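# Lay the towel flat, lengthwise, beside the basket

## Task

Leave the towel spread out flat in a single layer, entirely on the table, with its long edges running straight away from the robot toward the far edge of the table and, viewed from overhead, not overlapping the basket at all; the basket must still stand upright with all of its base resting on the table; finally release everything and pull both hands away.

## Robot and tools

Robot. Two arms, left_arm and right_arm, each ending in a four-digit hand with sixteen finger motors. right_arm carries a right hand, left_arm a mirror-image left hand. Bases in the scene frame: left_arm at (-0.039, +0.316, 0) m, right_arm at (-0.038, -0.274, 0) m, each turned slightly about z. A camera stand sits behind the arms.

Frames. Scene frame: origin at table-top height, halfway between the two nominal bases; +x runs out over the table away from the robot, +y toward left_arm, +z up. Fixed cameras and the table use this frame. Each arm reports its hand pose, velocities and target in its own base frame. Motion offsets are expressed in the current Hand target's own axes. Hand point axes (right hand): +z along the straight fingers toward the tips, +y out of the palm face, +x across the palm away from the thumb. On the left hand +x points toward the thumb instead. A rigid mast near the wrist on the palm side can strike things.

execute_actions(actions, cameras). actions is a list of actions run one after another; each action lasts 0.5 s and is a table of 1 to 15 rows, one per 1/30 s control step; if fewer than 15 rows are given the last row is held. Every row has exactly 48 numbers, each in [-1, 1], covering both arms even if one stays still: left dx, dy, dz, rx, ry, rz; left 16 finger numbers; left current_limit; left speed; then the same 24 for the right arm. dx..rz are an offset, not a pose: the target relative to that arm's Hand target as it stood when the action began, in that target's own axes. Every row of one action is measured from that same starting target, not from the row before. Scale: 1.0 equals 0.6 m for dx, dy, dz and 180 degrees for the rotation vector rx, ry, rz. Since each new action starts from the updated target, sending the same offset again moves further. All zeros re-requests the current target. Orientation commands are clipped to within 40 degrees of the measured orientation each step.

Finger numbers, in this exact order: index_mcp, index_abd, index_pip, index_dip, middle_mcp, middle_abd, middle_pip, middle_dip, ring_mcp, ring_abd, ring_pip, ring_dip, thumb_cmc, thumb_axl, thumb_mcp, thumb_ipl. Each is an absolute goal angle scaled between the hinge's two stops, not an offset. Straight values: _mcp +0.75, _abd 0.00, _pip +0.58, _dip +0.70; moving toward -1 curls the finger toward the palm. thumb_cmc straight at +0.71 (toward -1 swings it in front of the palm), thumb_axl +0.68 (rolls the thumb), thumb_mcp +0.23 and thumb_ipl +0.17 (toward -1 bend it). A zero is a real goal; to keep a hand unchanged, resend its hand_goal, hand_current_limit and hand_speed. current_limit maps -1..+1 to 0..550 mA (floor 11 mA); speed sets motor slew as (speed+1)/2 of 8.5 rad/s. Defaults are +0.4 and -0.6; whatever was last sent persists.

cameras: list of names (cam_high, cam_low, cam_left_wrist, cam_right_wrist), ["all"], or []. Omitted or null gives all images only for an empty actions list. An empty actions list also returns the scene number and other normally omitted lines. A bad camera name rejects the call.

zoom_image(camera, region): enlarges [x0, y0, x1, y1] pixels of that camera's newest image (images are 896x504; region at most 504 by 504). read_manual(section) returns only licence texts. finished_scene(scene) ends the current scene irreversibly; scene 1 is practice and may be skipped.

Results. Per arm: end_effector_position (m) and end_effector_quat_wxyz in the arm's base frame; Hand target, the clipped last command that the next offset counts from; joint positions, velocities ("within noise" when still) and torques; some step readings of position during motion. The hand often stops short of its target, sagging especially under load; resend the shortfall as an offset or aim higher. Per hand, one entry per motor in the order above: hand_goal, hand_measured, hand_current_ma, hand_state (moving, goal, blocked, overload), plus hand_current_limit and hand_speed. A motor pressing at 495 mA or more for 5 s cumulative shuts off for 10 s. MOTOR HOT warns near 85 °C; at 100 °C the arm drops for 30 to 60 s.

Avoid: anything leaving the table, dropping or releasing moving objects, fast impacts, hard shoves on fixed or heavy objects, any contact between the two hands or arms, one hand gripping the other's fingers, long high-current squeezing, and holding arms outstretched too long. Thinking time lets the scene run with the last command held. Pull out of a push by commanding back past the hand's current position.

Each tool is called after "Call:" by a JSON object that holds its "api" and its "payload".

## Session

Call:
{"api": "execute_actions", "payload": {"actions": []}}

Call:
{"api": "zoom_image", "payload": {"camera": "cam_high", "region": [340, 120, 680, 400]}}

Scene clock: 0.00 s.
left_arm: end_effector_position=(+0.5593, -0.7165, +0.2567) hand_goal=(+0.754, +0.000, +0.576, +0.696, +0.754, +0.000, +0.576, +0.696, +0.754, +0.000, +0.576, +0.696, +0.714, +0.678, +0.226, +0.168) hand_measured=(+0.754, +0.000, +0.576, +0.696, +0.754, +0.000, +0.576, +0.696, +0.754, +0.000, +0.576, +0.696, +0.714, +0.678, +0.226, +0.168) hand_current_ma=(+0, +0, +0, +0, +0, +0, +0, +0, +0, +0, +0, +0, +0, +0, +0, +0) hand_state=(goal, goal, goal, goal, goal, goal, goal, goal, goal, goal, goal, goal, goal, goal, goal, goal) hand_current_limit=0.40 hand_speed=-0.60 end_effector_quat_wxyz=(+0.319, +0.851, -0.322, +0.265) | right_arm: end_effector_position=(+0.0078, -0.4126, +0.2107) hand_goal=(+0.754, +0.000, +0.576, +0.696, +0.754, +0.000, +0.576, +0.696, +0.754, +0.000, +0.576, +0.696, +0.714, +0.678, +0.226, +0.168) hand_measured=(+0.754, +0.000, +0.576, +0.696, +0.754, +0.000, +0.576, +0.696, +0.754, +0.000, +0.576, +0.696, +0.714, +0.678, +0.226, +0.168) hand_current_ma=(+0, +0, +0, +0, +0, +0, +0, +0, +0, +0, +0, +0, +0, +0, +0, +0) hand_state=(goal, goal, goal, goal, goal, goal, goal, goal, goal, goal, goal, goal, goal, goal, goal, goal) hand_current_limit=0.40 hand_speed=-0.60 end_effector_quat_wxyz=(+0.599, +0.729, -0.321, +0.083)
Joint positions: left_arm=[-0.758 2.378 2.465 -0.862 0.356 1.386] | right_arm=[-1.129 1.223 0.381 0.489 0.687 0.783]
Joint velocities: within noise
Joint torques (N m): no reading
Heat: left arm: hottest elbow 26 °C; right arm: hottest shoulder 26 °C.
Hand target: left_arm +0.5604, -0.7176, +0.2847; +0.327, +0.841, -0.324, +0.285 | right_arm +0.0105, -0.4185, +0.2206; +0.606, +0.721, -0.323, +0.091
camera_calibration:
cam_left_wrist: T_world_to_cam=[[-0.0705826, 0.640623, -0.764604, 0.665424], [0.447053, 0.705541, 0.549869, 0.0624459], [0.891719, -0.303007, -0.336191, -0.505781], [0, 0, 0, 1]] pos_world=[0.470065, -0.623599, 0.30441]
cam_right_wrist: T_world_to_cam=[[-0.948237, 0.290429, 0.128441, 0.125444], [0.200336, 0.860907, -0.467659, 0.406961], [-0.246398, -0.417721, -0.874527, 0.136018], [0, 0, 0, 1]] pos_world=[0.0709369, -0.329971, 0.293159]

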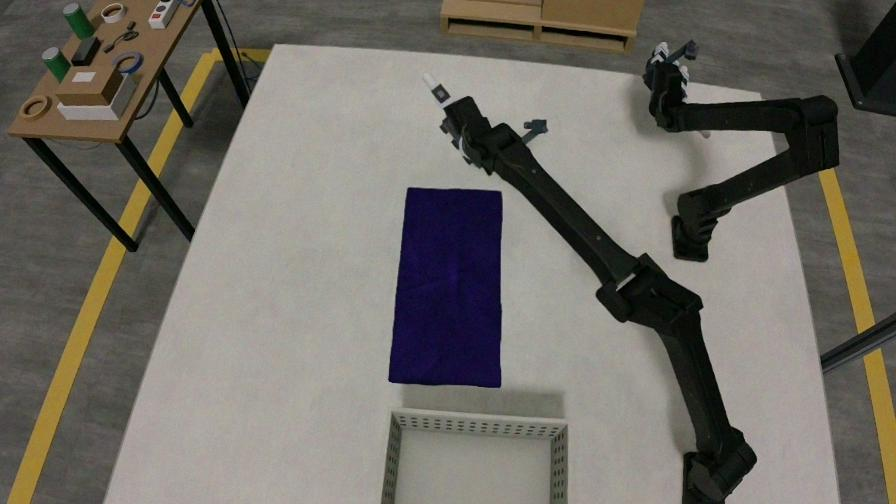

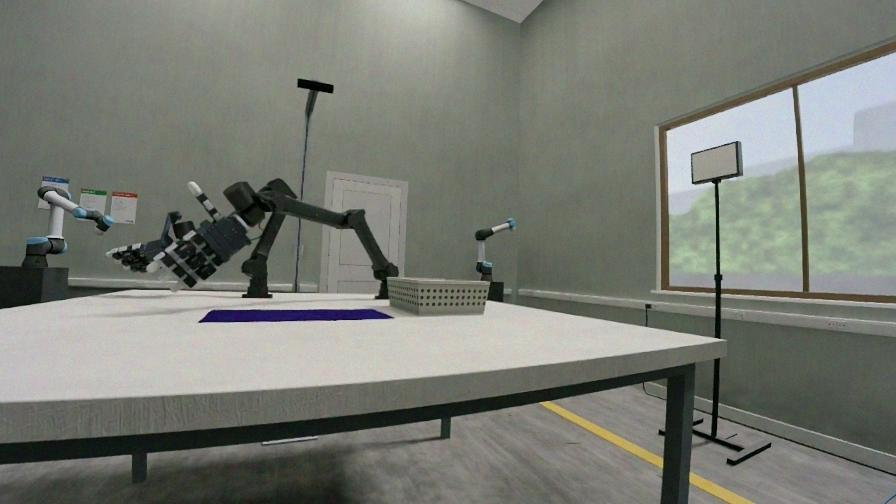

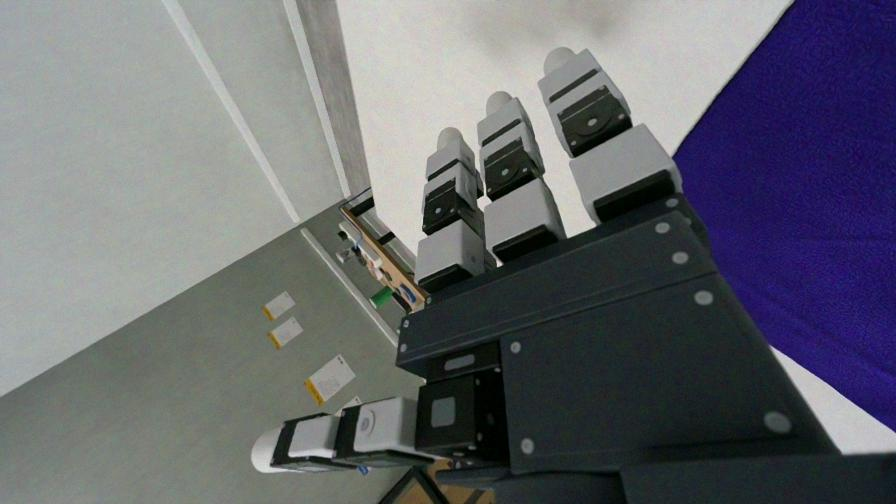

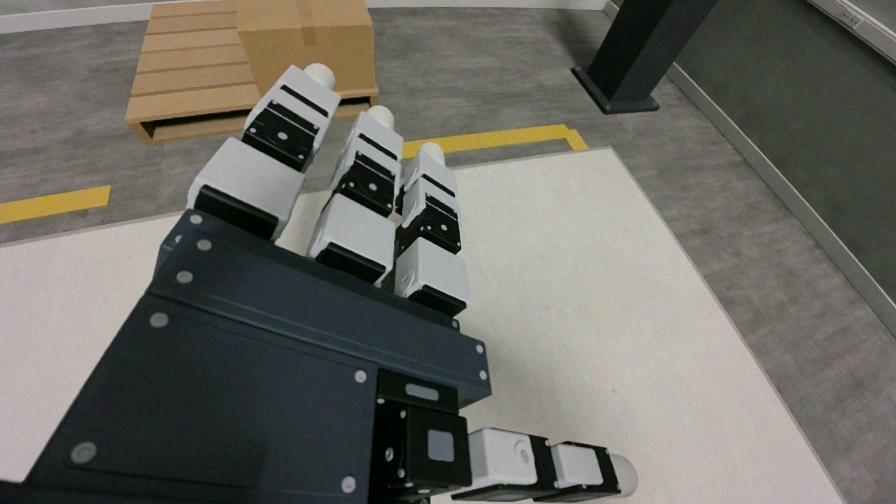

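Scaled by 1.482 from the camera's 896x504 image, which has a finer 1280x720 frame.

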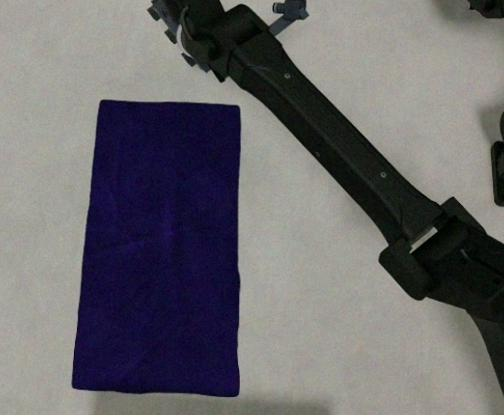

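Call:
{"api": "execute_actions", "payload": {"actions": [[[-0.0309,-0.0724,-0.0609,0,0,0,0.5,0,0.68,0.8,0.5,0,0.68,0.8,0.5,0,0.68,0.8,0.714,0.678,0.226,0.168,0.4,-0.6,0,0,0,0,0,0,0.754,0,0.576,0.696,0.754,0,0.576,0.696,0.754,0,0.576,0.696,0.714,0.678,0.226,0.168,0.4,-0.6]],[[-0.0309,-0.0724,-0.0609,0,0,0,0.3,0,0.8,0.9,0.3,0,0.8,0.9,0.3,0,0.8,0.9,0.714,0.678,0.226,0.168,0.4,-0.6,0,0,0,0,0,0,0.754,0,0.576,0.696,0.754,0,0.576,0.696,0.754,0,0.576,0.696,0.714,0.678,0.226,0.168,0.4,-0.6]],[[-0.0309,-0.0724,-0.0609,0,0,0,0.137,0,0.869,0.986,0.137,0,0.869,0.986,0.137,0,0.869,0.986,0.714,0.678,0.226,0.168,0.4,-0.6,0,0,0,0,0,0,0.754,0,0.576,0.696,0.754,0,0.576,0.696,0.754,0,0.576,0.696,0.714,0.678,0.226,0.168,0.4,-0.6]],[[-0.0309,-0.0724,-0.0609,0,0,0,0.137,0,0.869,0.986,0.137,0,0.869,0.986,0.137,0,0.869,0.986,0.714,0.678,0.226,0.168,0.4,-0.6,0,0,0,0,0,0,0.754,0,0.576,0.696,0.754,0,0.576,0.696,0.754,0,0.576,0.696,0.714,0.678,0.226,0.168,0.4,-0.6]],[[-0.0309,-0.0724,-0.0609,0,0,0,0.137,0,0.869,0.986,0.137,0,0.869,0.986,0.137,0,0.869,0.986,0.714,0.678,0.226,0.168,0.4,-0.6,0,0,0,0,0,0,0.754,0,0.576,0.696,0.754,0,0.576,0.696,0.754,0,0.576,0.696,0.714,0.678,0.226,0.168,0.4,-0.6]],[[-0.0309,-0.0724,-0.0609,0,0,0,0.137,0,0.869,0.986,0.137,0,0.869,0.986,0.137,0,0.869,0.986,0.714,0.678,0.226,0.168,0.4,-0.6,0,0,0,0,0,0,0.754,0,0.576,0.696,0.754,0,0.576,0.696,0.754,0,0.576,0.696,0.714,0.678,0.226,0.168,0.4,-0.6]],[[0,0,0,0.0345,-0.0624,-0.0028,0.137,0,0.869,0.986,0.137,0,0.869,0.986,0.137,0,0.869,0.986,0.714,0.678,0.226,0.168,0.4,-0.6,0,0,0,0,0,0,0.754,0,0.576,0.696,0.754,0,0.576,0.696,0.754,0,0.576,0.696,0.714,0.678,0.226,0.168,0.4,-0.6]],[[0,0,0,0.0345,-0.0624,-0.0028,0.137,0,0.869,0.986,0.137,0,0.869,0.986,0.137,0,0.869,0.986,0.714,0.678,0.226,0.168,0.4,-0.6,0,0,0,0,0,0,0.754,0,0.576,0.696,0.754,0,0.576,0.696,0.754,0,0.576,0.696,0.714,0.678,0.226,0.168,0.4,-0.6]],[[0,0,0,0.0345,-0.0624,-0.0028,0.137,0,0.869,0.986,0.137,0,0.869,0.986,0.137,0,0.869,0.986,0.714,0.678,0.226,0.168,0.4,-0.6,0,0,0,0,0,0,0.754,0,0.576,0.696,0.754,0,0.576,0.696,0.754,0,0.576,0.696,0.714,0.678,0.226,0.168,0.4,-0.6]],[[0,0,0,0.0345,-0.0624,-0.0028,0.137,0,0.869,0.986,0.137,0,0.869,0.986,0.137,0,0.869,0.986,0.714,0.678,0.226,0.168,0.4,-0.6,0,0,0,0,0,0,0.754,0,0.576,0.696,0.754,0,0.576,0.696,0.754,0,0.576,0.696,0.714,0.678,0.226,0.168,0.4,-0.6]]], "cameras": ["cam_high","cam_low"]}}

Scene clock: 56.50 s.
left_arm: end_effector_position=(+0.6142, -0.3584, +0.2409) hand_goal=(+0.138, +0.000, +0.870, +0.986, +0.138, +0.000, +0.870, +0.986, +0.138, +0.000, +0.870, +0.986, +0.714, +0.678, +0.226, +0.168) hand_measured=(+0.146, +0.000, +0.870, +0.984, +0.146, +0.000, +0.870, +0.984, +0.146, +0.000, +0.870, +0.984, +0.716, +0.678, +0.224, +0.168) hand_current_ma=(+33, +0, -2, -7, +34, +0, -2, -7, +34, +0, -2, -9, +10, -2, -10, -1) hand_state=(goal, goal, goal, goal, goal, goal, goal, goal, goal, goal, goal, goal, goal, goal, goal, goal) hand_current_limit=0.40 hand_speed=-0.60 end_effector_quat_wxyz=(+0.018, +0.942, -0.329, +0.064) | right_arm: end_effector_position=(+0.0078, -0.4126, +0.2107) hand_goal=(+0.754, +0.000, +0.576, +0.696, +0.754, +0.000, +0.576, +0.696, +0.754, +0.000, +0.576, +0.696, +0.714, +0.678, +0.226, +0.168) hand_measured=(+0.760, +0.000, +0.576, +0.696, +0.760, +0.000, +0.576, +0.696, +0.760, +0.000, +0.576, +0.696, +0.718, +0.678, +0.226, +0.168) hand_current_ma=(+7, +0, +0, +0, +8, +0, +0, +0, +7, +0, +0, +0, +6, -1, +0, +0) hand_state=(goal, goal, goal, goal, goal, goal, goal, goal, goal, goal, goal, goal, goal, goal, goal, goal) hand_current_limit=0.40 hand_speed=-0.60 end_effector_quat_wxyz=(+0.599, +0.729, -0.321, +0.083)
Joint positions: left_arm=[-0.397 2.214 2.455 -1.681 0.028 1.845] | right_arm=[-1.129 1.223 0.381 0.489 0.687 0.783]
Joint torques (N m): left_arm=[-0.97 -18.61 13.53 0.42 0.11 -0.18] | right_arm=[0.56 -5.42 9.02 2.1 0.34 -0.06]
Heat: left arm: hottest shoulder 34 °C; right arm: hottest elbow 29 °C.
Hand target: left_arm +0.6222, -0.3665, +0.2490; +0.001, +0.940, -0.341, +0.000 | right_arm +0.0105, -0.4185, +0.2206; +0.606, +0.721, -0.323, +0.091
Off the commanded pose: left_arm 0.014 m, 8 deg | right_arm 0.012 m, 2 deg.
joint sent to its limit (left arm) — joint 4 (wrist pitch), lower limit. The joint targets are off in orientation, not in position.
Step readings (end_effector_position of left_arm | right_arm):
0: (+0.5593, -0.7165, +0.2567) | (+0.0078, -0.4126, +0.2107)
1: (+0.5592, -0.7164, +0.2566) | (+0.0078, -0.4126, +0.2107)
2: (+0.5598, -0.7149, +0.2549) | (+0.0078, -0.4126, +0.2107)
4: (+0.5563, -0.7085, +0.2513) | (+0.0078, -0.4126, +0.2107)
8: (+0.5569, -0.6892, +0.2377) | (+0.0078, -0.4126, +0.2107)
15: (+0.5761, -0.6622, +0.2318) | (+0.0078, -0.4126, +0.2107)
16: (+0.5780, -0.6596, +0.2324) | (+0.0078, -0.4126, +0.2107)
17: (+0.5787, -0.6560, +0.2328) | (+0.0078, -0.4126, +0.2107)
19: (+0.5779, -0.6437, +0.2327) | (+0.0078, -0.4126, +0.2107)
23: (+0.5754, -0.6242, +0.2330) | (+0.0078, -0.4126, +0.2107)
30: (+0.5855, -0.6035, +0.2413) | (+0.0078, -0.4126, +0.2107)
31: (+0.5866, -0.6017, +0.2415) | (+0.0078, -0.4126, +0.2107)
32: (+0.5868, -0.5986, +0.2418) | (+0.0078, -0.4126, +0.2107)
34: (+0.5834, -0.5886, +0.2399) | (+0.0078, -0.4126, +0.2107)
38: (+0.5826, -0.5682, +0.2336) | (+0.0078, -0.4126, +0.2107)
45: (+0.5980, -0.5426, +0.2318) | (+0.0078, -0.4126, +0.2107)
46: (+0.5989, -0.5406, +0.2319) | (+0.0078, -0.4126, +0.2107)
47: (+0.5988, -0.5377, +0.2321) | (+0.0078, -0.4126, +0.2107)
49: (+0.5952, -0.5288, +0.2322) | (+0.0078, -0.4126, +0.2107)
53: (+0.5949, -0.5093, +0.2295) | (+0.0078, -0.4126, +0.2107)
60: (+0.6086, -0.4830, +0.2304) | (+0.0078, -0.4126, +0.2107)
61: (+0.6092, -0.4813, +0.2305) | (+0.0078, -0.4126, +0.2107)
62: (+0.6087, -0.4787, +0.2310) | (+0.0078, -0.4126, +0.2107)
64: (+0.6055, -0.4708, +0.2311) | (+0.0078, -0.4126, +0.2107)
68: (+0.6071, -0.4516, +0.2280) | (+0.0078, -0.4126, +0.2107)
75: (+0.6211, -0.4239, +0.2267) | (+0.0078, -0.4126, +0.2107)
76: (+0.6216, -0.4222, +0.2267) | (+0.0078, -0.4126, +0.2107)
77: (+0.6213, -0.4198, +0.2274) | (+0.0078, -0.4126, +0.2107)
79: (+0.6182, -0.4131, +0.2281) | (+0.0078, -0.4126, +0.2107)
83: (+0.6196, -0.3938, +0.2256) | (+0.0078, -0.4126, +0.2107)
90: (+0.6323, -0.3648, +0.2229) | (+0.0078, -0.4126, +0.2107)
91: (+0.6327, -0.3633, +0.2220) | (+0.0078, -0.4126, +0.2107)
92: (+0.6322, -0.3613, +0.2174) | (+0.0078, -0.4126, +0.2107)
94: (+0.6270, -0.3565, +0.2069) | (+0.0078, -0.4126, +0.2107)
98: (+0.6156, -0.3533, +0.1995) | (+0.0078, -0.4126, +0.2107)
105: (+0.6153, -0.3586, +0.2214) | (+0.0078, -0.4126, +0.2107)
106: (+0.6160, -0.3584, +0.2231) | (+0.0078, -0.4126, +0.2107)
107: (+0.6162, -0.3575, +0.2229) | (+0.0078, -0.4126, +0.2107)
109: (+0.6143, -0.3551, +0.2215) | (+0.0078, -0.4126, +0.2107)
113: (+0.6136, -0.3535, +0.2351) | (+0.0078, -0.4126, +0.2107)
120: (+0.6144, -0.3583, +0.2530) | (+0.0078, -0.4126, +0.2107)
121: (+0.6146, -0.3581, +0.2521) | (+0.0078, -0.4126, +0.2107)
122: (+0.6152, -0.3560, +0.2489) | (+0.0078, -0.4126, +0.2107)
124: (+0.6162, -0.3526, +0.2416) | (+0.0078, -0.4126, +0.2107)
128: (+0.6171, -0.3526, +0.2371) | (+0.0078, -0.4126, +0.2107)
135: (+0.6157, -0.3590, +0.2383) | (+0.0078, -0.4126, +0.2107)
136: (+0.6155, -0.3596, +0.2383) | (+0.0078, -0.4126, +0.2107)
137: (+0.6160, -0.3580, +0.2370) | (+0.0078, -0.4126, +0.2107)
139: (+0.6162, -0.3551, +0.2340) | (+0.0078, -0.4126, +0.2107)
143: (+0.6158, -0.3538, +0.2367) | (+0.0078, -0.4126, +0.2107)
150: (+0.6146, -0.3579, +0.2413) | (+0.0078, -0.4126, +0.2107)
Images, in order (width x height): cam_high 896x504, cam_low 896x504.

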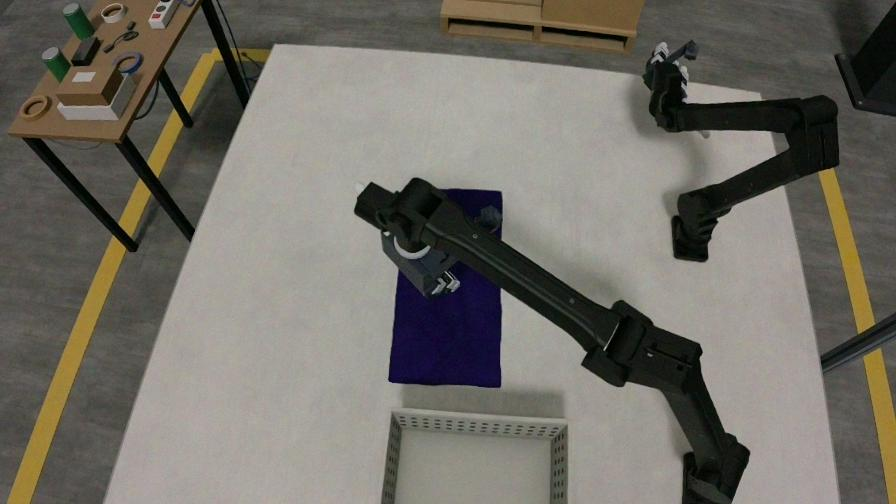

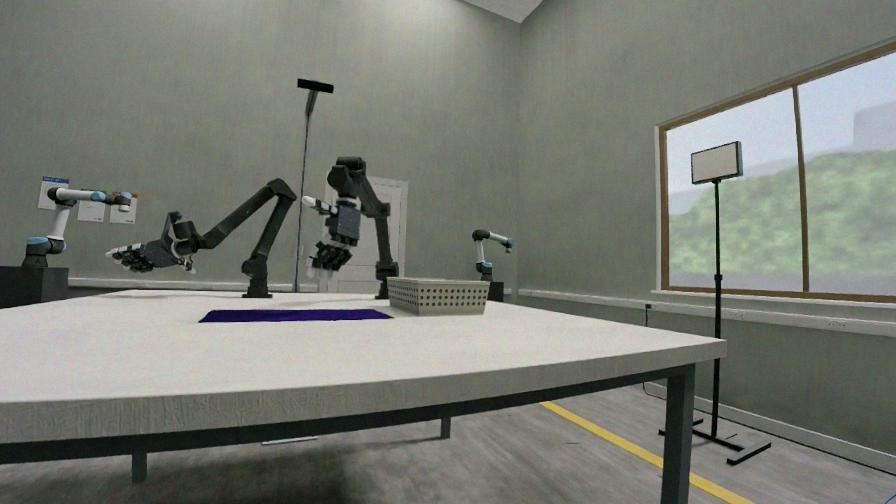

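Call:
{"api": "execute_actions", "payload": {"actions": [[[0,0,0.066,0,0,0,0.137,0,0.869,0.986,0.137,0,0.869,0.986,0.137,0,0.869,0.986,0.714,0.678,0.226,0.168,0.4,-0.6,0,0,0,0,0,0,0.754,0,0.576,0.696,0.754,0,0.576,0.696,0.754,0,0.576,0.696,0.714,0.678,0.226,0.168,0.4,-0.6]],[[0,0,0.066,0,0,0,0.137,0,0.869,0.986,0.137,0,0.869,0.986,0.137,0,0.869,0.986,0.714,0.678,0.226,0.168,0.4,-0.6,0,0,0,0,0,0,0.754,0,0.576,0.696,0.754,0,0.576,0.696,0.754,0,0.576,0.696,0.714,0.678,0.226,0.168,0.4,-0.6]],[[0,0,0.066,0,0,0,0.137,0,0.869,0.986,0.137,0,0.869,0.986,0.137,0,0.869,0.986,0.714,0.678,0.226,0.168,0.4,-0.6,0,0,0,0,0,0,0.754,0,0.576,0.696,0.754,0,0.576,0.696,0.754,0,0.576,0.696,0.714,0.678,0.226,0.168,0.4,-0.6]],[[0,0,0.02,0,0,0,0.137,0,0.869,0.986,0.137,0,0.869,0.986,0.137,0,0.869,0.986,0.714,0.678,0.226,0.168,0.4,-0.6,0,0,0,0,0,0,0.754,0,0.576,0.696,0.754,0,0.576,0.696,0.754,0,0.576,0.696,0.714,0.678,0.226,0.168,0.4,-0.6]]], "cameras": ["cam_high"]}}

Call:
{"api": "zoom_image", "payload": {"camera": "cam_high", "region": [340, 120, 680, 400]}}

Scene clock: 67.70 s.
left_arm: end_effector_position=(+0.6250, -0.3621, +0.1321) hand_goal=(+0.138, +0.000, +0.870, +0.986, +0.138, +0.000, +0.870, +0.986, +0.138, +0.000, +0.870, +0.986, +0.714, +0.678, +0.226, +0.168) hand_measured=(+0.132, -0.008, +0.870, +0.988, +0.146, +0.000, +0.870, +0.984, +0.146, +0.000, +0.870, +0.984, +0.716, +0.678, +0.224, +0.168) hand_current_ma=(-19, -25, +2, +8, +29, +0, -2, -5, +34, +0, -2, -9, +9, -2, -12, -1) hand_state=(goal, goal, goal, goal, goal, goal, goal, goal, goal, goal, goal, goal, goal, goal, goal, goal) hand_current_limit=0.40 hand_speed=-0.60 end_effector_quat_wxyz=(+0.002, +0.943, -0.332, +0.006) | right_arm: end_effector_position=(+0.0078, -0.4126, +0.2107) hand_goal=(+0.754, +0.000, +0.576, +0.696, +0.754, +0.000, +0.576, +0.696, +0.754, +0.000, +0.576, +0.696, +0.714, +0.678, +0.226, +0.168) hand_measured=(+0.760, +0.000, +0.576, +0.696, +0.760, +0.000, +0.576, +0.696, +0.760, +0.000, +0.576, +0.696, +0.718, +0.678, +0.226, +0.168) hand_current_ma=(+7, +0, +0, +0, +8, +0, +0, +0, +7, +0, +0, +0, +6, -1, +0, +0) hand_state=(goal, goal, goal, goal, goal, goal, goal, goal, goal, goal, goal, goal, goal, goal, goal, goal) hand_current_limit=0.40 hand_speed=-0.60 end_effector_quat_wxyz=(+0.599, +0.729, -0.321, +0.083)
Joint positions: left_arm=[-0.401 2.339 2.402 -1.621 0.004 1.847] | right_arm=[-1.129 1.223 0.381 0.489 0.687 0.783]
Joint torques (N m): left_arm=[-1.79 -20.37 8.02 0.87 0.17 0.13] | right_arm=[0.67 -5.71 9.06 2.17 0.35 -0.07]
Heat: left arm: hottest elbow 34 °C; right arm: hottest elbow 29 °C.
Hand target: left_arm +0.6222, -0.3668, +0.1182; +0.001, +0.940, -0.341, +0.001 | right_arm +0.0105, -0.4185, +0.2206; +0.606, +0.721, -0.323, +0.091
Off the commanded pose: left_arm 0.015 m, 1 deg | right_arm 0.012 m, 2 deg.
Step readings (end_effector_position of left_arm | right_arm):
0: (+0.6143, -0.3585, +0.2409) | (+0.0078, -0.4126, +0.2107)
1: (+0.6143, -0.3584, +0.2409) | (+0.0078, -0.4126, +0.2107)
2: (+0.6146, -0.3582, +0.2397) | (+0.0078, -0.4126, +0.2107)
4: (+0.6152, -0.3579, +0.2368) | (+0.0078, -0.4126, +0.2107)
8: (+0.6170, -0.3586, +0.2234) | (+0.0078, -0.4126, +0.2107)
15: (+0.6193, -0.3596, +0.2016) | (+0.0078, -0.4126, +0.2107)
16: (+0.6194, -0.3597, +0.2005) | (+0.0078, -0.4126, +0.2107)
17: (+0.6197, -0.3595, +0.1991) | (+0.0078, -0.4126, +0.2107)
19: (+0.6198, -0.3595, +0.1967) | (+0.0078, -0.4126, +0.2107)
23: (+0.6203, -0.3602, +0.1872) | (+0.0078, -0.4126, +0.2107)
30: (+0.6215, -0.3605, +0.1692) | (+0.0078, -0.4126, +0.2107)
31: (+0.6216, -0.3605, +0.1682) | (+0.0078, -0.4126, +0.2107)
32: (+0.6216, -0.3606, +0.1670) | (+0.0078, -0.4126, +0.2107)
34: (+0.6223, -0.3609, +0.1645) | (+0.0078, -0.4126, +0.2107)
38: (+0.6229, -0.3612, +0.1561) | (+0.0078, -0.4126, +0.2107)
45: (+0.6231, -0.3612, +0.1421) | (+0.0078, -0.4126, +0.2107)
46: (+0.6231, -0.3612, +0.1412) | (+0.0078, -0.4126, +0.2107)
47: (+0.6233, -0.3613, +0.1396) | (+0.0078, -0.4126, +0.2107)
49: (+0.6237, -0.3617, +0.1365) | (+0.0078, -0.4126, +0.2107)
53: (+0.6246, -0.3621, +0.1327) | (+0.0078, -0.4126, +0.2107)
60: (+0.6250, -0.3621, +0.1321) | (+0.0078, -0.4126, +0.2107)
Images, in order (width x height): cam_high 896x504.

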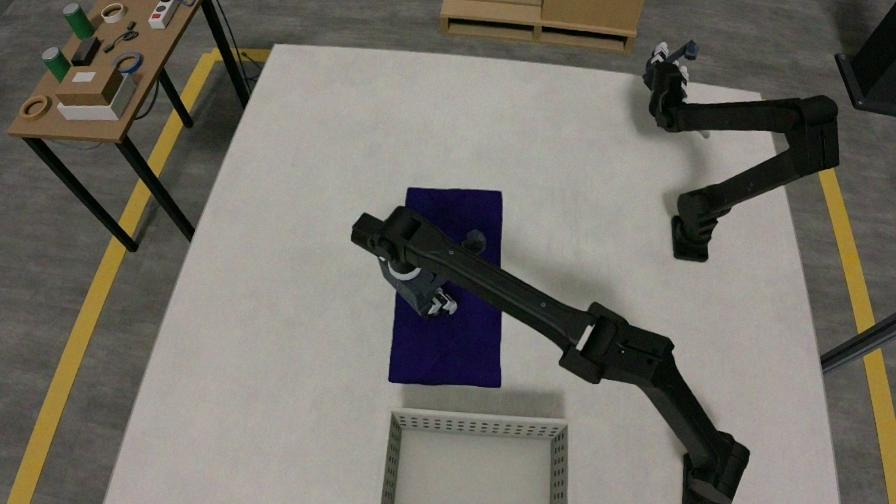

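Scaled by 1.482 from the camera's 896x504 image, which has a finer 1280x720 frame.

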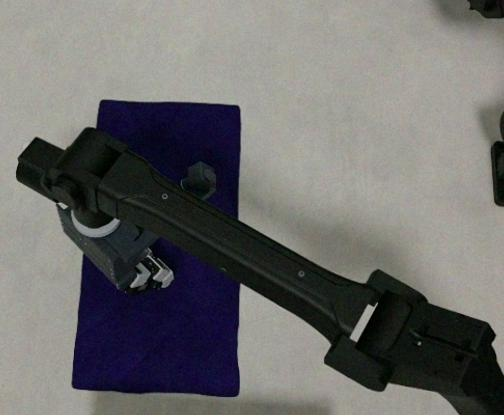

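Call:
{"api": "execute_actions", "payload": {"actions": [[[0,0,0.0167,0,0.0167,0,0.137,0,0.869,0.986,0.137,0,0.869,0.986,0.137,0,0.869,0.986,0.714,0.678,0.226,0.168,0.4,-0.6,0,0,0,0,0,0,0.754,0,0.576,0.696,0.754,0,0.576,0.696,0.754,0,0.576,0.696,0.714,0.678,0.226,0.168,0.4,-0.6]]], "cameras": ["cam_high","cam_low"]}}

Call:
{"api": "zoom_image", "payload": {"camera": "cam_low", "region": [230, 220, 410, 330]}}

Scene clock: 73.77 s.
left_arm: end_effector_position=(+0.6223, -0.3605, +0.1293) hand_goal=(+0.138, +0.000, +0.870, +0.986, +0.138, +0.000, +0.870, +0.986, +0.138, +0.000, +0.870, +0.986, +0.714, +0.678, +0.226, +0.168) hand_measured=(+0.132, -0.016, +0.870, +0.988, +0.134, -0.014, +0.870, +0.988, +0.130, -0.008, +0.870, +0.990, +0.716, +0.678, +0.224, +0.168) hand_current_ma=(-23, -54, +0, +4, -17, -44, -2, +5, -34, -23, +0, +16, +9, -2, -12, -1) hand_state=(goal, goal, goal, goal, goal, goal, goal, goal, goal, goal, goal, goal, goal, goal, goal, goal) hand_current_limit=0.40 hand_speed=-0.60 end_effector_quat_wxyz=(+0.006, +0.940, -0.340, +0.030) | right_arm: end_effector_position=(+0.0078, -0.4126, +0.2107) hand_goal=(+0.754, +0.000, +0.576, +0.696, +0.754, +0.000, +0.576, +0.696, +0.754, +0.000, +0.576, +0.696, +0.714, +0.678, +0.226, +0.168) hand_measured=(+0.760, +0.000, +0.576, +0.696, +0.760, +0.000, +0.576, +0.696, +0.760, +0.000, +0.576, +0.696, +0.718, +0.678, +0.226, +0.168) hand_current_ma=(+7, +0, +0, +0, +8, +0, +0, +0, +7, +0, +0, +0, +6, -1, +0, +0) hand_state=(goal, goal, goal, goal, goal, goal, goal, goal, goal, goal, goal, goal, goal, goal, goal, goal) hand_current_limit=0.40 hand_speed=-0.60 end_effector_quat_wxyz=(+0.599, +0.729, -0.321, +0.083)
Joint positions: left_arm=[-0.4 2.278 2.283 -1.514 0.008 1.866] | right_arm=[-1.129 1.223 0.381 0.489 0.687 0.783]
Joint torques (N m): left_arm=[-1.61 -19.37 7.24 1.77 0.65 -0.05] | right_arm=[0.5 -5.6 9.07 2.15 0.35 -0.06]
Heat: left arm: hottest elbow 34 °C; right arm: hottest elbow 29 °C.
Hand target: left_arm +0.6223, -0.3668, +0.1083; +0.010, +0.940, -0.341, +0.025 | right_arm +0.0105, -0.4185, +0.2206; +0.606, +0.721, -0.323, +0.091
Off the commanded pose: left_arm 0.022 m, 1 deg | right_arm 0.012 m, 2 deg.
Step readings (end_effector_position of left_arm | right_arm):
0: (+0.6250, -0.3621, +0.1321) | (+0.0078, -0.4126, +0.2107)
1: (+0.6249, -0.3621, +0.1315) | (+0.0078, -0.4126, +0.2107)
2: (+0.6250, -0.3621, +0.1290) | (+0.0078, -0.4126, +0.2107)
4: (+0.6249, -0.3613, +0.1292) | (+0.0078, -0.4126, +0.2107)
8: (+0.6231, -0.3606, +0.1294) | (+0.0078, -0.4126, +0.2107)
15: (+0.6224, -0.3604, +0.1292) | (+0.0078, -0.4126, +0.2107)
Images, in order (width x height): cam_high 896x504, cam_low 896x504.

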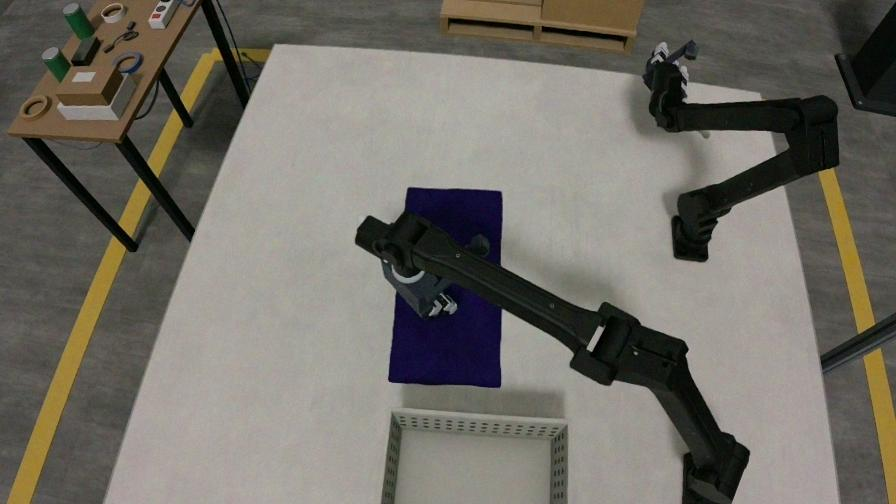

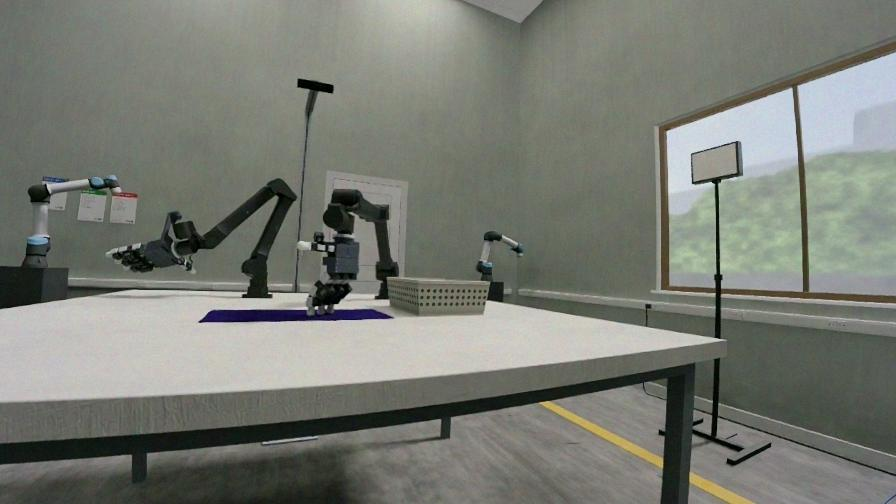

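Scaled by 2.800 from the camera's 896x504 image, which has a finer 1280x720 frame.

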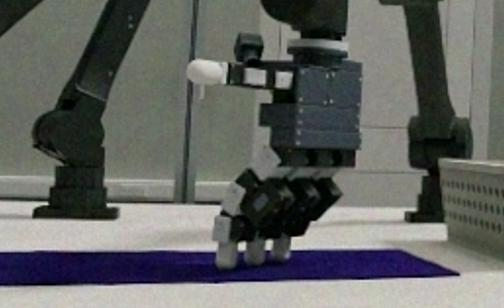

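Call:
{"api": "zoom_image", "payload": {"camera": "cam_high", "region": [340, 180, 520, 400]}}

Scaled by 2.291 from the camera's 896x504 image, which has a finer 1280x720 frame.

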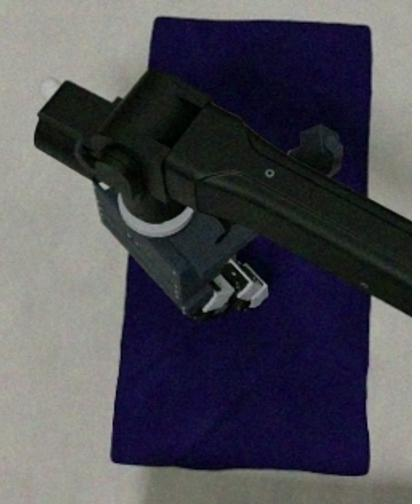

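Call:
{"api": "execute_actions", "payload": {"actions": [[[0.0045,0,-0.0833,0,0,0,0.137,0,0.869,0.986,0.137,0,0.869,0.986,0.137,0,0.869,0.986,0.714,0.678,0.226,0.168,0.4,-0.6,0,0,0,0,0,0,0.754,0,0.576,0.696,0.754,0,0.576,0.696,0.754,0,0.576,0.696,0.714,0.678,0.226,0.168,0.4,-0.6]],[[0.0412,0.0992,0.0023,0,0,0,0.137,0,0.869,0.986,0.137,0,0.869,0.986,0.137,0,0.869,0.986,0.714,0.678,0.226,0.168,0.4,-0.6,0,0,0,0,0,0,0.754,0,0.576,0.696,0.754,0,0.576,0.696,0.754,0,0.576,0.696,0.714,0.678,0.226,0.168,0.4,-0.6]],[[-0.002,0,0.05,0,0,0,0.137,0,0.869,0.986,0.137,0,0.869,0.986,0.137,0,0.869,0.986,0.714,0.678,0.226,0.168,0.4,-0.6,0,0,0,0,0,0,0.754,0,0.576,0.696,0.754,0,0.576,0.696,0.754,0,0.576,0.696,0.714,0.678,0.226,0.168,0.4,-0.6]],[[-0.0015,0,0.025,0,0,0,0.137,0,0.869,0.986,0.137,0,0.869,0.986,0.137,0,0.869,0.986,0.714,0.678,0.226,0.168,0.4,-0.6,0,0,0,0,0,0,0.754,0,0.576,0.696,0.754,0,0.576,0.696,0.754,0,0.576,0.696,0.714,0.678,0.226,0.168,0.4,-0.6]]], "cameras": ["cam_high","cam_low"]}}

Call:
{"api": "zoom_image", "payload": {"camera": "cam_high", "region": [340, 180, 520, 400]}}

Call:
{"api": "zoom_image", "payload": {"camera": "cam_low", "region": [190, 220, 410, 330]}}

Scene clock: 99.83 s.
left_arm: end_effector_position=(+0.6006, -0.4290, +0.1326) hand_goal=(+0.138, +0.000, +0.870, +0.986, +0.138, +0.000, +0.870, +0.986, +0.138, +0.000, +0.870, +0.986, +0.714, +0.678, +0.226, +0.168) hand_measured=(+0.140, -0.002, +0.870, +0.988, +0.134, +0.000, +0.870, +0.988, +0.128, -0.002, +0.870, +0.990, +0.716, +0.678, +0.222, +0.168) hand_current_ma=(+6, -3, +0, +4, -13, -1, +1, +6, -40, -4, +1, +13, +4, -2, -15, -1) hand_state=(goal, goal, goal, goal, goal, goal, goal, goal, goal, goal, goal, goal, goal, goal, goal, goal) hand_current_limit=0.40 hand_speed=-0.60 end_effector_quat_wxyz=(+0.011, +0.937, -0.348, +0.034) | right_arm: end_effector_position=(+0.0078, -0.4126, +0.2107) hand_goal=(+0.754, +0.000, +0.576, +0.696, +0.754, +0.000, +0.576, +0.696, +0.754, +0.000, +0.576, +0.696, +0.714, +0.678, +0.226, +0.168) hand_measured=(+0.760, +0.000, +0.576, +0.696, +0.760, +0.000, +0.576, +0.696, +0.760, +0.000, +0.576, +0.696, +0.718, +0.678, +0.226, +0.168) hand_current_ma=(+7, +0, +0, +0, +8, +0, +0, +0, +7, +0, +0, +0, +6, -1, +0, +0) hand_state=(goal, goal, goal, goal, goal, goal, goal, goal, goal, goal, goal, goal, goal, goal, goal, goal) hand_current_limit=0.40 hand_speed=-0.60 end_effector_quat_wxyz=(+0.599, +0.729, -0.321, +0.083)
Joint positions: left_arm=[-0.497 2.32 2.364 -1.544 0.013 1.785] | right_arm=[-1.129 1.223 0.381 0.489 0.687 0.783]
Joint torques (N m): left_arm=[-0.62 -19.49 7.71 1.21 0.2 -0.12] | right_arm=[0.62 -5.36 9.11 2.15 0.35 -0.04]
Heat: left arm: hottest elbow 33 °C; right arm: hottest elbow 30 °C.
Hand target: left_arm +0.6034, -0.4284, +0.1134; +0.010, +0.940, -0.341, +0.025 | right_arm +0.0105, -0.4185, +0.2206; +0.606, +0.721, -0.323, +0.091
Off the commanded pose: left_arm 0.019 m, 1 deg | right_arm 0.012 m, 2 deg.
Step readings (end_effector_position of left_arm | right_arm):
0: (+0.6222, -0.3604, +0.1291) | (+0.0078, -0.4126, +0.2107)
1: (+0.6222, -0.3604, +0.1294) | (+0.0078, -0.4126, +0.2107)
2: (+0.6216, -0.3601, +0.1297) | (+0.0078, -0.4126, +0.2107)
4: (+0.6199, -0.3598, +0.1338) | (+0.0078, -0.4126, +0.2107)
8: (+0.6133, -0.3576, +0.1398) | (+0.0078, -0.4126, +0.2107)
15: (+0.6142, -0.3580, +0.1509) | (+0.0078, -0.4126, +0.2107)
16: (+0.6141, -0.3583, +0.1515) | (+0.0078, -0.4126, +0.2107)
17: (+0.6129, -0.3613, +0.1522) | (+0.0078, -0.4126, +0.2107)
19: (+0.6122, -0.3669, +0.1530) | (+0.0078, -0.4126, +0.2107)
23: (+0.6028, -0.3921, +0.1542) | (+0.0078, -0.4126, +0.2107)
30: (+0.5836, -0.4318, +0.1528) | (+0.0078, -0.4126, +0.2107)
31: (+0.5830, -0.4330, +0.1520) | (+0.0078, -0.4126, +0.2107)
32: (+0.5831, -0.4336, +0.1513) | (+0.0078, -0.4126, +0.2107)
34: (+0.5866, -0.4341, +0.1501) | (+0.0078, -0.4126, +0.2107)
38: (+0.5947, -0.4322, +0.1474) | (+0.0078, -0.4126, +0.2107)
45: (+0.5973, -0.4298, +0.1435) | (+0.0078, -0.4126, +0.2107)
46: (+0.5973, -0.4298, +0.1432) | (+0.0078, -0.4126, +0.2107)
47: (+0.5975, -0.4299, +0.1418) | (+0.0078, -0.4126, +0.2107)
49: (+0.5985, -0.4305, +0.1378) | (+0.0078, -0.4126, +0.2107)
53: (+0.5999, -0.4296, +0.1330) | (+0.0078, -0.4126, +0.2107)
60: (+0.6006, -0.4290, +0.1326) | (+0.0078, -0.4126, +0.2107)
Images, in order (width x height): cam_high 896x504, cam_low 896x504.

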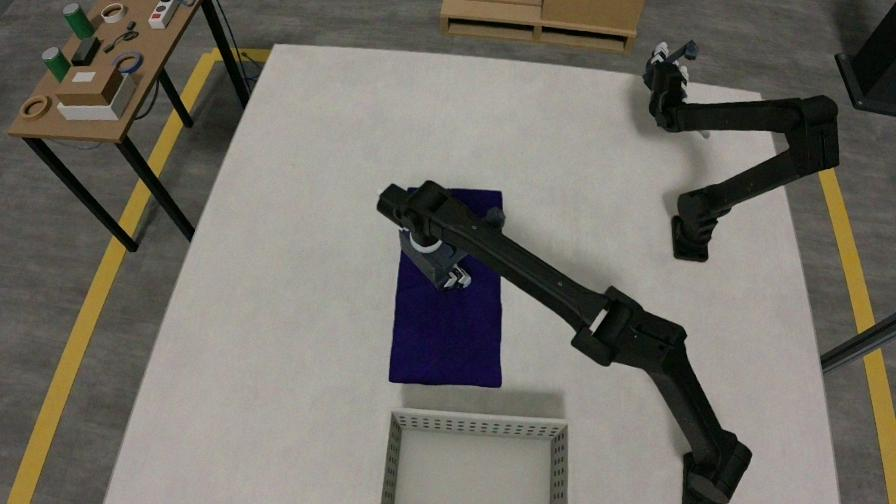

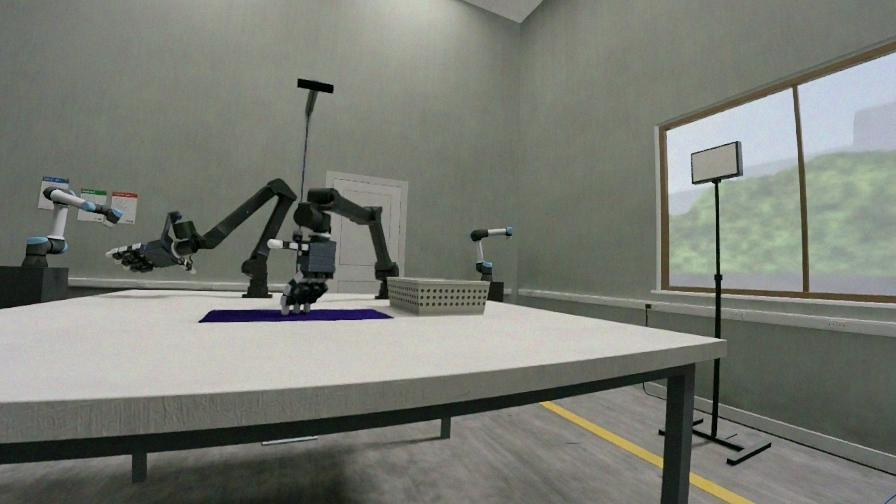

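Scaled by 2.291 from the camera's 896x504 image, which has a finer 1280x720 frame.

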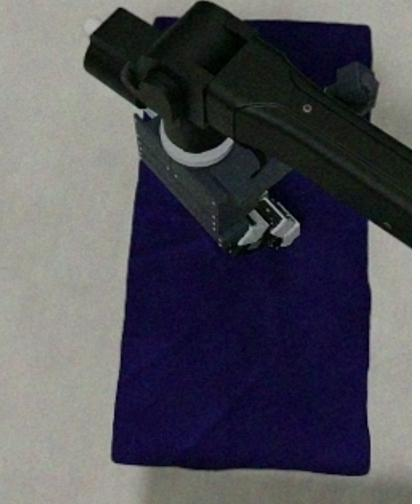

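Scaled by 2.291 from the camera's 896x504 image, which has a finer 1280x720 frame.

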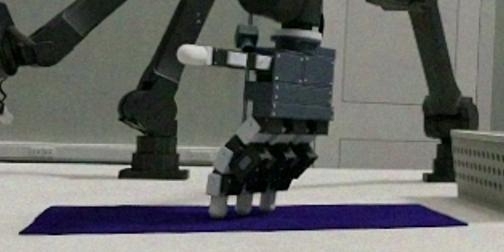

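Call:
{"api": "execute_actions", "payload": {"actions": [[[0,0,0.025,0,-0.0083,0,0.137,0,0.869,0.986,0.137,0,0.869,0.986,0.137,0,0.869,0.986,0.714,0.678,0.226,0.168,0.4,-0.6,0,0,0,0,0,0,0.754,0,0.576,0.696,0.754,0,0.576,0.696,0.754,0,0.576,0.696,0.714,0.678,0.226,0.168,0.4,-0.6]],[[0,0,0.025,0,0,0,0.137,0,0.869,0.986,0.137,0,0.869,0.986,0.137,0,0.869,0.986,0.714,0.678,0.226,0.168,0.4,-0.6,0,0,0,0,0,0,0.754,0,0.576,0.696,0.754,0,0.576,0.696,0.754,0,0.576,0.696,0.714,0.678,0.226,0.168,0.4,-0.6]],[[0.0058,-0.0081,0,0,0,-0.0625,0.137,0,0.869,0.986,0.137,0,0.869,0.986,0.137,0,0.869,0.986,0.714,0.678,0.226,0.168,0.4,-0.6,0,0,0,0,0,0,0.754,0,0.576,0.696,0.754,0,0.576,0.696,0.754,0,0.576,0.696,0.714,0.678,0.226,0.168,0.4,-0.6]],[[0.0058,-0.0081,0,0,0,-0.0625,0.137,0,0.869,0.986,0.137,0,0.869,0.986,0.137,0,0.869,0.986,0.714,0.678,0.226,0.168,0.4,-0.6,0,0,0,0,0,0,0.754,0,0.576,0.696,0.754,0,0.576,0.696,0.754,0,0.576,0.696,0.714,0.678,0.226,0.168,0.4,-0.6]]], "cameras": ["cam_high","cam_low"]}}

Call:
{"api": "zoom_image", "payload": {"camera": "cam_high", "region": [340, 120, 680, 400]}}

Scene clock: 114.97 s.
left_arm: end_effector_position=(+0.6173, -0.4160, +0.1292) hand_goal=(+0.138, +0.000, +0.870, +0.986, +0.138, +0.000, +0.870, +0.986, +0.138, +0.000, +0.870, +0.986, +0.714, +0.678, +0.226, +0.168) hand_measured=(+0.136, -0.004, +0.864, +0.984, +0.126, -0.002, +0.860, +0.982, +0.120, -0.010, +0.896, +1.000, +0.716, +0.678, +0.222, +0.168) hand_current_ma=(-5, -9, -21, -3, -45, -8, -35, -12, -77, -30, +101, +49, +4, -2, -15, -1) hand_state=(goal, goal, goal, goal, goal, goal, goal, goal, goal, goal, blocked, goal, goal, goal, goal, goal) hand_current_limit=0.40 hand_speed=-0.60 end_effector_quat_wxyz=(+0.013, +0.986, -0.164, +0.033) | right_arm: end_effector_position=(+0.0078, -0.4126, +0.2107) hand_goal=(+0.754, +0.000, +0.576, +0.696, +0.754, +0.000, +0.576, +0.696, +0.754, +0.000, +0.576, +0.696, +0.714, +0.678, +0.226, +0.168) hand_measured=(+0.760, +0.000, +0.576, +0.696, +0.760, +0.000, +0.576, +0.696, +0.760, +0.000, +0.576, +0.696, +0.718, +0.678, +0.226, +0.168) hand_current_ma=(+7, +0, +0, +0, +8, +0, +0, +0, +7, +0, +0, +0, +6, -1, +0, +0) hand_state=(goal, goal, goal, goal, goal, goal, goal, goal, goal, goal, goal, goal, goal, goal, goal, goal) hand_current_limit=0.40 hand_speed=-0.60 end_effector_quat_wxyz=(+0.599, +0.729, -0.321, +0.083)
Joint positions: left_arm=[-0.483 2.222 2.178 -1.455 0.004 1.418] | right_arm=[-1.129 1.223 0.381 0.489 0.687 0.783]
Joint torques (N m): left_arm=[-1.9 -16.79 6.49 1.87 0.3 -0.37] | right_arm=[0.73 -5.48 9.07 2.19 0.34 -0.06]
Heat: left arm: hottest elbow 32 °C; right arm: hottest elbow 30 °C.
Hand target: left_arm +0.6153, -0.4252, +0.0834; +0.008, +0.988, -0.152, +0.012 | right_arm +0.0105, -0.4185, +0.2206; +0.606, +0.721, -0.323, +0.091
Off the commanded pose: left_arm 0.047 m, 3 deg | right_arm 0.012 m, 2 deg.
Step readings (end_effector_position of left_arm | right_arm):
0: (+0.6006, -0.4290, +0.1326) | (+0.0078, -0.4126, +0.2107)
1: (+0.6006, -0.4290, +0.1326) | (+0.0078, -0.4126, +0.2107)
2: (+0.6006, -0.4290, +0.1326) | (+0.0078, -0.4126, +0.2107)
4: (+0.6007, -0.4290, +0.1325) | (+0.0078, -0.4126, +0.2107)
8: (+0.6007, -0.4290, +0.1325) | (+0.0078, -0.4126, +0.2107)
15: (+0.6007, -0.4289, +0.1325) | (+0.0078, -0.4126, +0.2107)
16: (+0.6007, -0.4289, +0.1325) | (+0.0078, -0.4126, +0.2107)
17: (+0.6007, -0.4289, +0.1323) | (+0.0078, -0.4126, +0.2107)
19: (+0.6006, -0.4289, +0.1303) | (+0.0078, -0.4126, +0.2107)
23: (+0.6014, -0.4283, +0.1288) | (+0.0078, -0.4126, +0.2107)
30: (+0.6018, -0.4278, +0.1282) | (+0.0078, -0.4126, +0.2107)
31: (+0.6018, -0.4278, +0.1280) | (+0.0078, -0.4126, +0.2107)
32: (+0.6020, -0.4275, +0.1275) | (+0.0078, -0.4126, +0.2107)
34: (+0.6031, -0.4268, +0.1282) | (+0.0078, -0.4126, +0.2107)
38: (+0.6061, -0.4250, +0.1283) | (+0.0078, -0.4126, +0.2107)
45: (+0.6087, -0.4233, +0.1286) | (+0.0078, -0.4126, +0.2107)
46: (+0.6090, -0.4230, +0.1283) | (+0.0078, -0.4126, +0.2107)
47: (+0.6093, -0.4228, +0.1282) | (+0.0078, -0.4126, +0.2107)
49: (+0.6107, -0.4215, +0.1287) | (+0.0078, -0.4126, +0.2107)
53: (+0.6138, -0.4185, +0.1287) | (+0.0078, -0.4126, +0.2107)
60: (+0.6165, -0.4163, +0.1290) | (+0.0078, -0.4126, +0.2107)
Images, in order (width x height): cam_high 896x504, cam_low 896x504.

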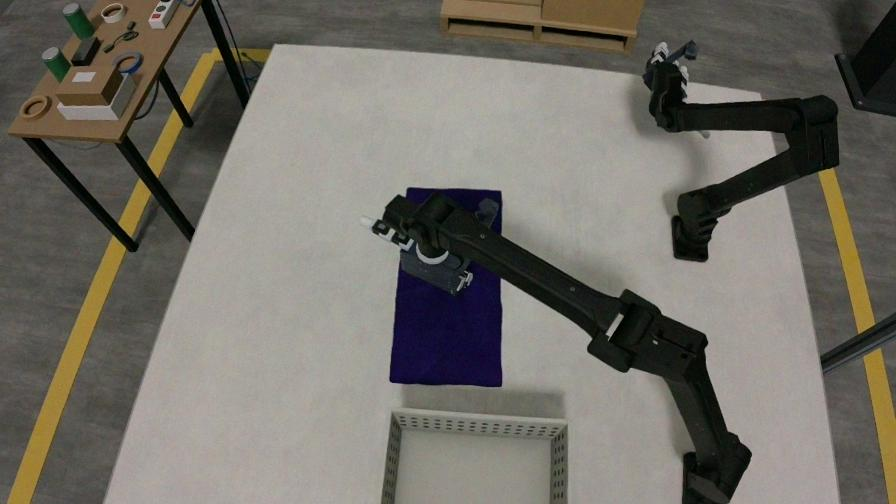

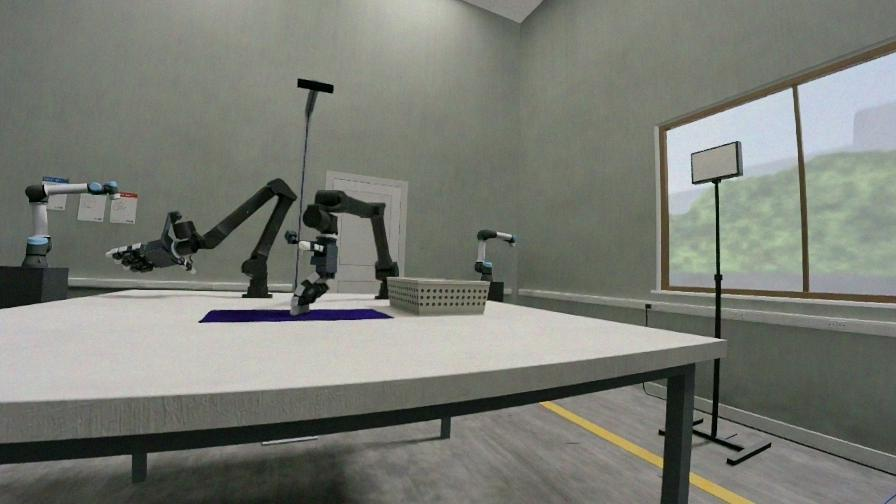

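Scaled by 1.482 from the camera's 896x504 image, which has a finer 1280x720 frame.

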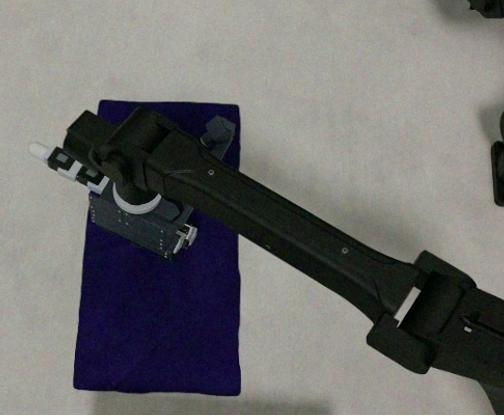

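Call:
{"api": "zoom_image", "payload": {"camera": "cam_low", "region": [190, 220, 410, 330]}}

Call:
{"api": "execute_actions", "payload": {"actions": [], "cameras": ["cam_left_wrist"]}}

Scaled by 2.291 from the camera's 896x504 image, which has a finer 1280x720 frame.

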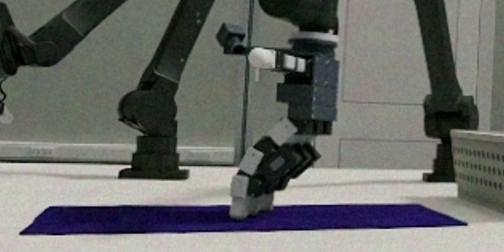

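Scene clock: 120.57 s.
left_arm: end_effector_position=(+0.6173, -0.4160, +0.1292) hand_goal=(+0.138, +0.000, +0.870, +0.986, +0.138, +0.000, +0.870, +0.986, +0.138, +0.000, +0.870, +0.986, +0.714, +0.678, +0.226, +0.168) hand_measured=(+0.136, -0.004, +0.864, +0.984, +0.126, -0.002, +0.860, +0.982, +0.120, -0.010, +0.896, +1.000, +0.716, +0.678, +0.222, +0.168) hand_current_ma=(-5, -9, -21, -3, -45, -8, -35, -12, -76, -31, +101, +49, +4, -2, -15, -1) hand_state=(goal, goal, goal, goal, goal, goal, goal, goal, goal, goal, blocked, goal, goal, goal, goal, goal) hand_current_limit=0.40 hand_speed=-0.60 end_effector_quat_wxyz=(+0.013, +0.986, -0.164, +0.033) | right_arm: end_effector_position=(+0.0078, -0.4126, +0.2107) hand_goal=(+0.754, +0.000, +0.576, +0.696, +0.754, +0.000, +0.576, +0.696, +0.754, +0.000, +0.576, +0.696, +0.714, +0.678, +0.226, +0.168) hand_measured=(+0.760, +0.000, +0.576, +0.696, +0.760, +0.000, +0.576, +0.696, +0.760, +0.000, +0.576, +0.696, +0.718, +0.678, +0.226, +0.168) hand_current_ma=(+7, +0, +0, +0, +8, +0, +0, +0, +7, +0, +0, +0, +6, -1, +0, +0) hand_state=(goal, goal, goal, goal, goal, goal, goal, goal, goal, goal, goal, goal, goal, goal, goal, goal) hand_current_limit=0.40 hand_speed=-0.60 end_effector_quat_wxyz=(+0.599, +0.729, -0.321, +0.083)
Joint positions: left_arm=[-0.483 2.222 2.178 -1.455 0.004 1.418] | right_arm=[-1.129 1.223 0.381 0.489 0.687 0.783]
Joint velocities: within noise
Joint torques (N m): left_arm=[-2.08 -16.85 6.49 1.95 0.3 -0.39] | right_arm=[0.62 -5.6 9.09 2.17 0.36 -0.04]
Heat: left arm: hottest elbow 32 °C; right arm: hottest elbow 30 °C.
Hand target: left_arm +0.6154, -0.4252, +0.0834; +0.008, +0.988, -0.152, +0.012 | right_arm +0.0105, -0.4185, +0.2206; +0.606, +0.721, -0.323, +0.091
Off the commanded pose: left_arm 0.047 m, 3 deg | right_arm 0.012 m, 2 deg.
camera_calibration:
cam_left_wrist: T_world_to_cam=[[-0.547468, 0.831812, -0.0914723, 0.666481], [0.489539, 0.407, 0.77117, -0.284319], [0.678698, 0.377411, -0.630024, -0.0569113], [0, 0, 0, 1]] pos_world=[0.542687, -0.41719, 0.244367]
Images, in order (width x height): cam_left_wrist 896x504.

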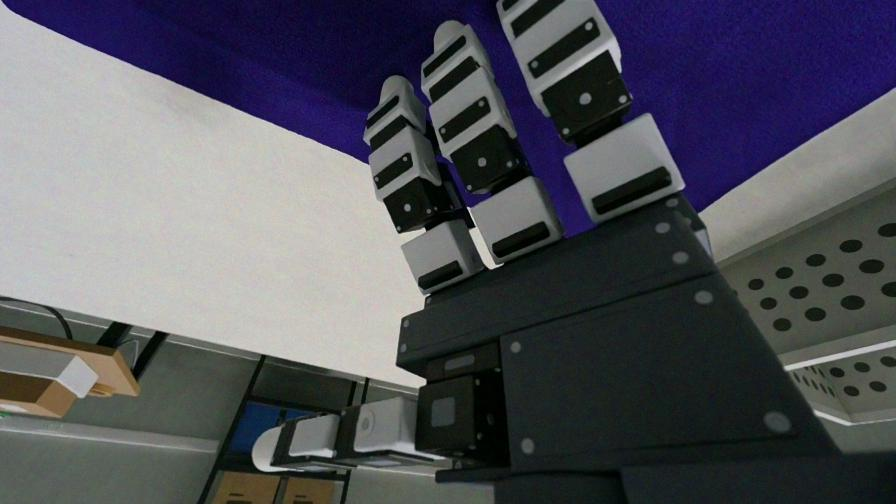

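Call:
{"api": "execute_actions", "payload": {"actions": [[[0,0,0,0,-0.0083,0,0.19,0,0.869,0.986,0.16,0,0.869,0.986,0.137,0,0.869,0.986,0.714,0.678,0.226,0.168,0.4,-0.6,0,0,0,0,0,0,0.754,0,0.576,0.696,0.754,0,0.576,0.696,0.754,0,0.576,0.696,0.714,0.678,0.226,0.168,0.4,-0.6]]], "cameras": []}}

Scene clock: 134.33 s.
left_arm: end_effector_position=(+0.6171, -0.4161, +0.1297) hand_goal=(+0.190, +0.000, +0.870, +0.986, +0.160, +0.000, +0.870, +0.986, +0.138, +0.000, +0.870, +0.986, +0.714, +0.678, +0.226, +0.168) hand_measured=(+0.156, +0.002, +0.858, +0.982, +0.138, +0.000, +0.860, +0.982, +0.128, -0.008, +0.896, +1.000, +0.716, +0.678, +0.222, +0.168) hand_current_ma=(-151, +3, -41, -10, -93, +0, -35, -12, -37, -22, +101, +49, +4, -2, -15, -1) hand_state=(blocked, goal, goal, goal, blocked, goal, goal, goal, goal, goal, blocked, goal, goal, goal, goal, goal) hand_current_limit=0.40 hand_speed=-0.60 end_effector_quat_wxyz=(+0.014, +0.987, -0.160, +0.031) | right_arm: end_effector_position=(+0.0078, -0.4126, +0.2107) hand_goal=(+0.754, +0.000, +0.576, +0.696, +0.754, +0.000, +0.576, +0.696, +0.754, +0.000, +0.576, +0.696, +0.714, +0.678, +0.226, +0.168) hand_measured=(+0.760, +0.000, +0.576, +0.696, +0.760, +0.000, +0.576, +0.696, +0.760, +0.000, +0.576, +0.696, +0.718, +0.678, +0.226, +0.168) hand_current_ma=(+7, +0, +0, +0, +8, +0, +0, +0, +7, +0, +0, +0, +6, -1, +0, +0) hand_state=(goal, goal, goal, goal, goal, goal, goal, goal, goal, goal, goal, goal, goal, goal, goal, goal) hand_current_limit=0.40 hand_speed=-0.60 end_effector_quat_wxyz=(+0.599, +0.729, -0.321, +0.083)
Joint positions: left_arm=[-0.483 2.222 2.179 -1.46 0.007 1.409] | right_arm=[-1.129 1.223 0.381 0.489 0.687 0.783]
Joint torques (N m): left_arm=[-1.9 -15.03 9.33 0.49 0.39 -0.32] | right_arm=[0.56 -5.42 9.05 2.22 0.36 -0.09]
Heat: left arm: hottest elbow 31 °C; right arm: hottest elbow 30 °C.
Hand target: left_arm +0.6155, -0.4252, +0.0835; +0.006, +0.988, -0.152, -0.001 | right_arm +0.0105, -0.4185, +0.2206; +0.606, +0.721, -0.323, +0.091
Off the commanded pose: left_arm 0.047 m, 4 deg | right_arm 0.012 m, 2 deg.
Step readings (end_effector_position of left_arm | right_arm):
0: (+0.6173, -0.4160, +0.1292) | (+0.0078, -0.4126, +0.2107)
1: (+0.6173, -0.4160, +0.1292) | (+0.0078, -0.4126, +0.2107)
2: (+0.6173, -0.4161, +0.1292) | (+0.0078, -0.4126, +0.2107)
4: (+0.6172, -0.4161, +0.1293) | (+0.0078, -0.4126, +0.2107)
8: (+0.6170, -0.4161, +0.1293) | (+0.0078, -0.4126, +0.2107)
15: (+0.6170, -0.4161, +0.1296) | (+0.0078, -0.4126, +0.2107)
No camera images: "cameras" was empty.


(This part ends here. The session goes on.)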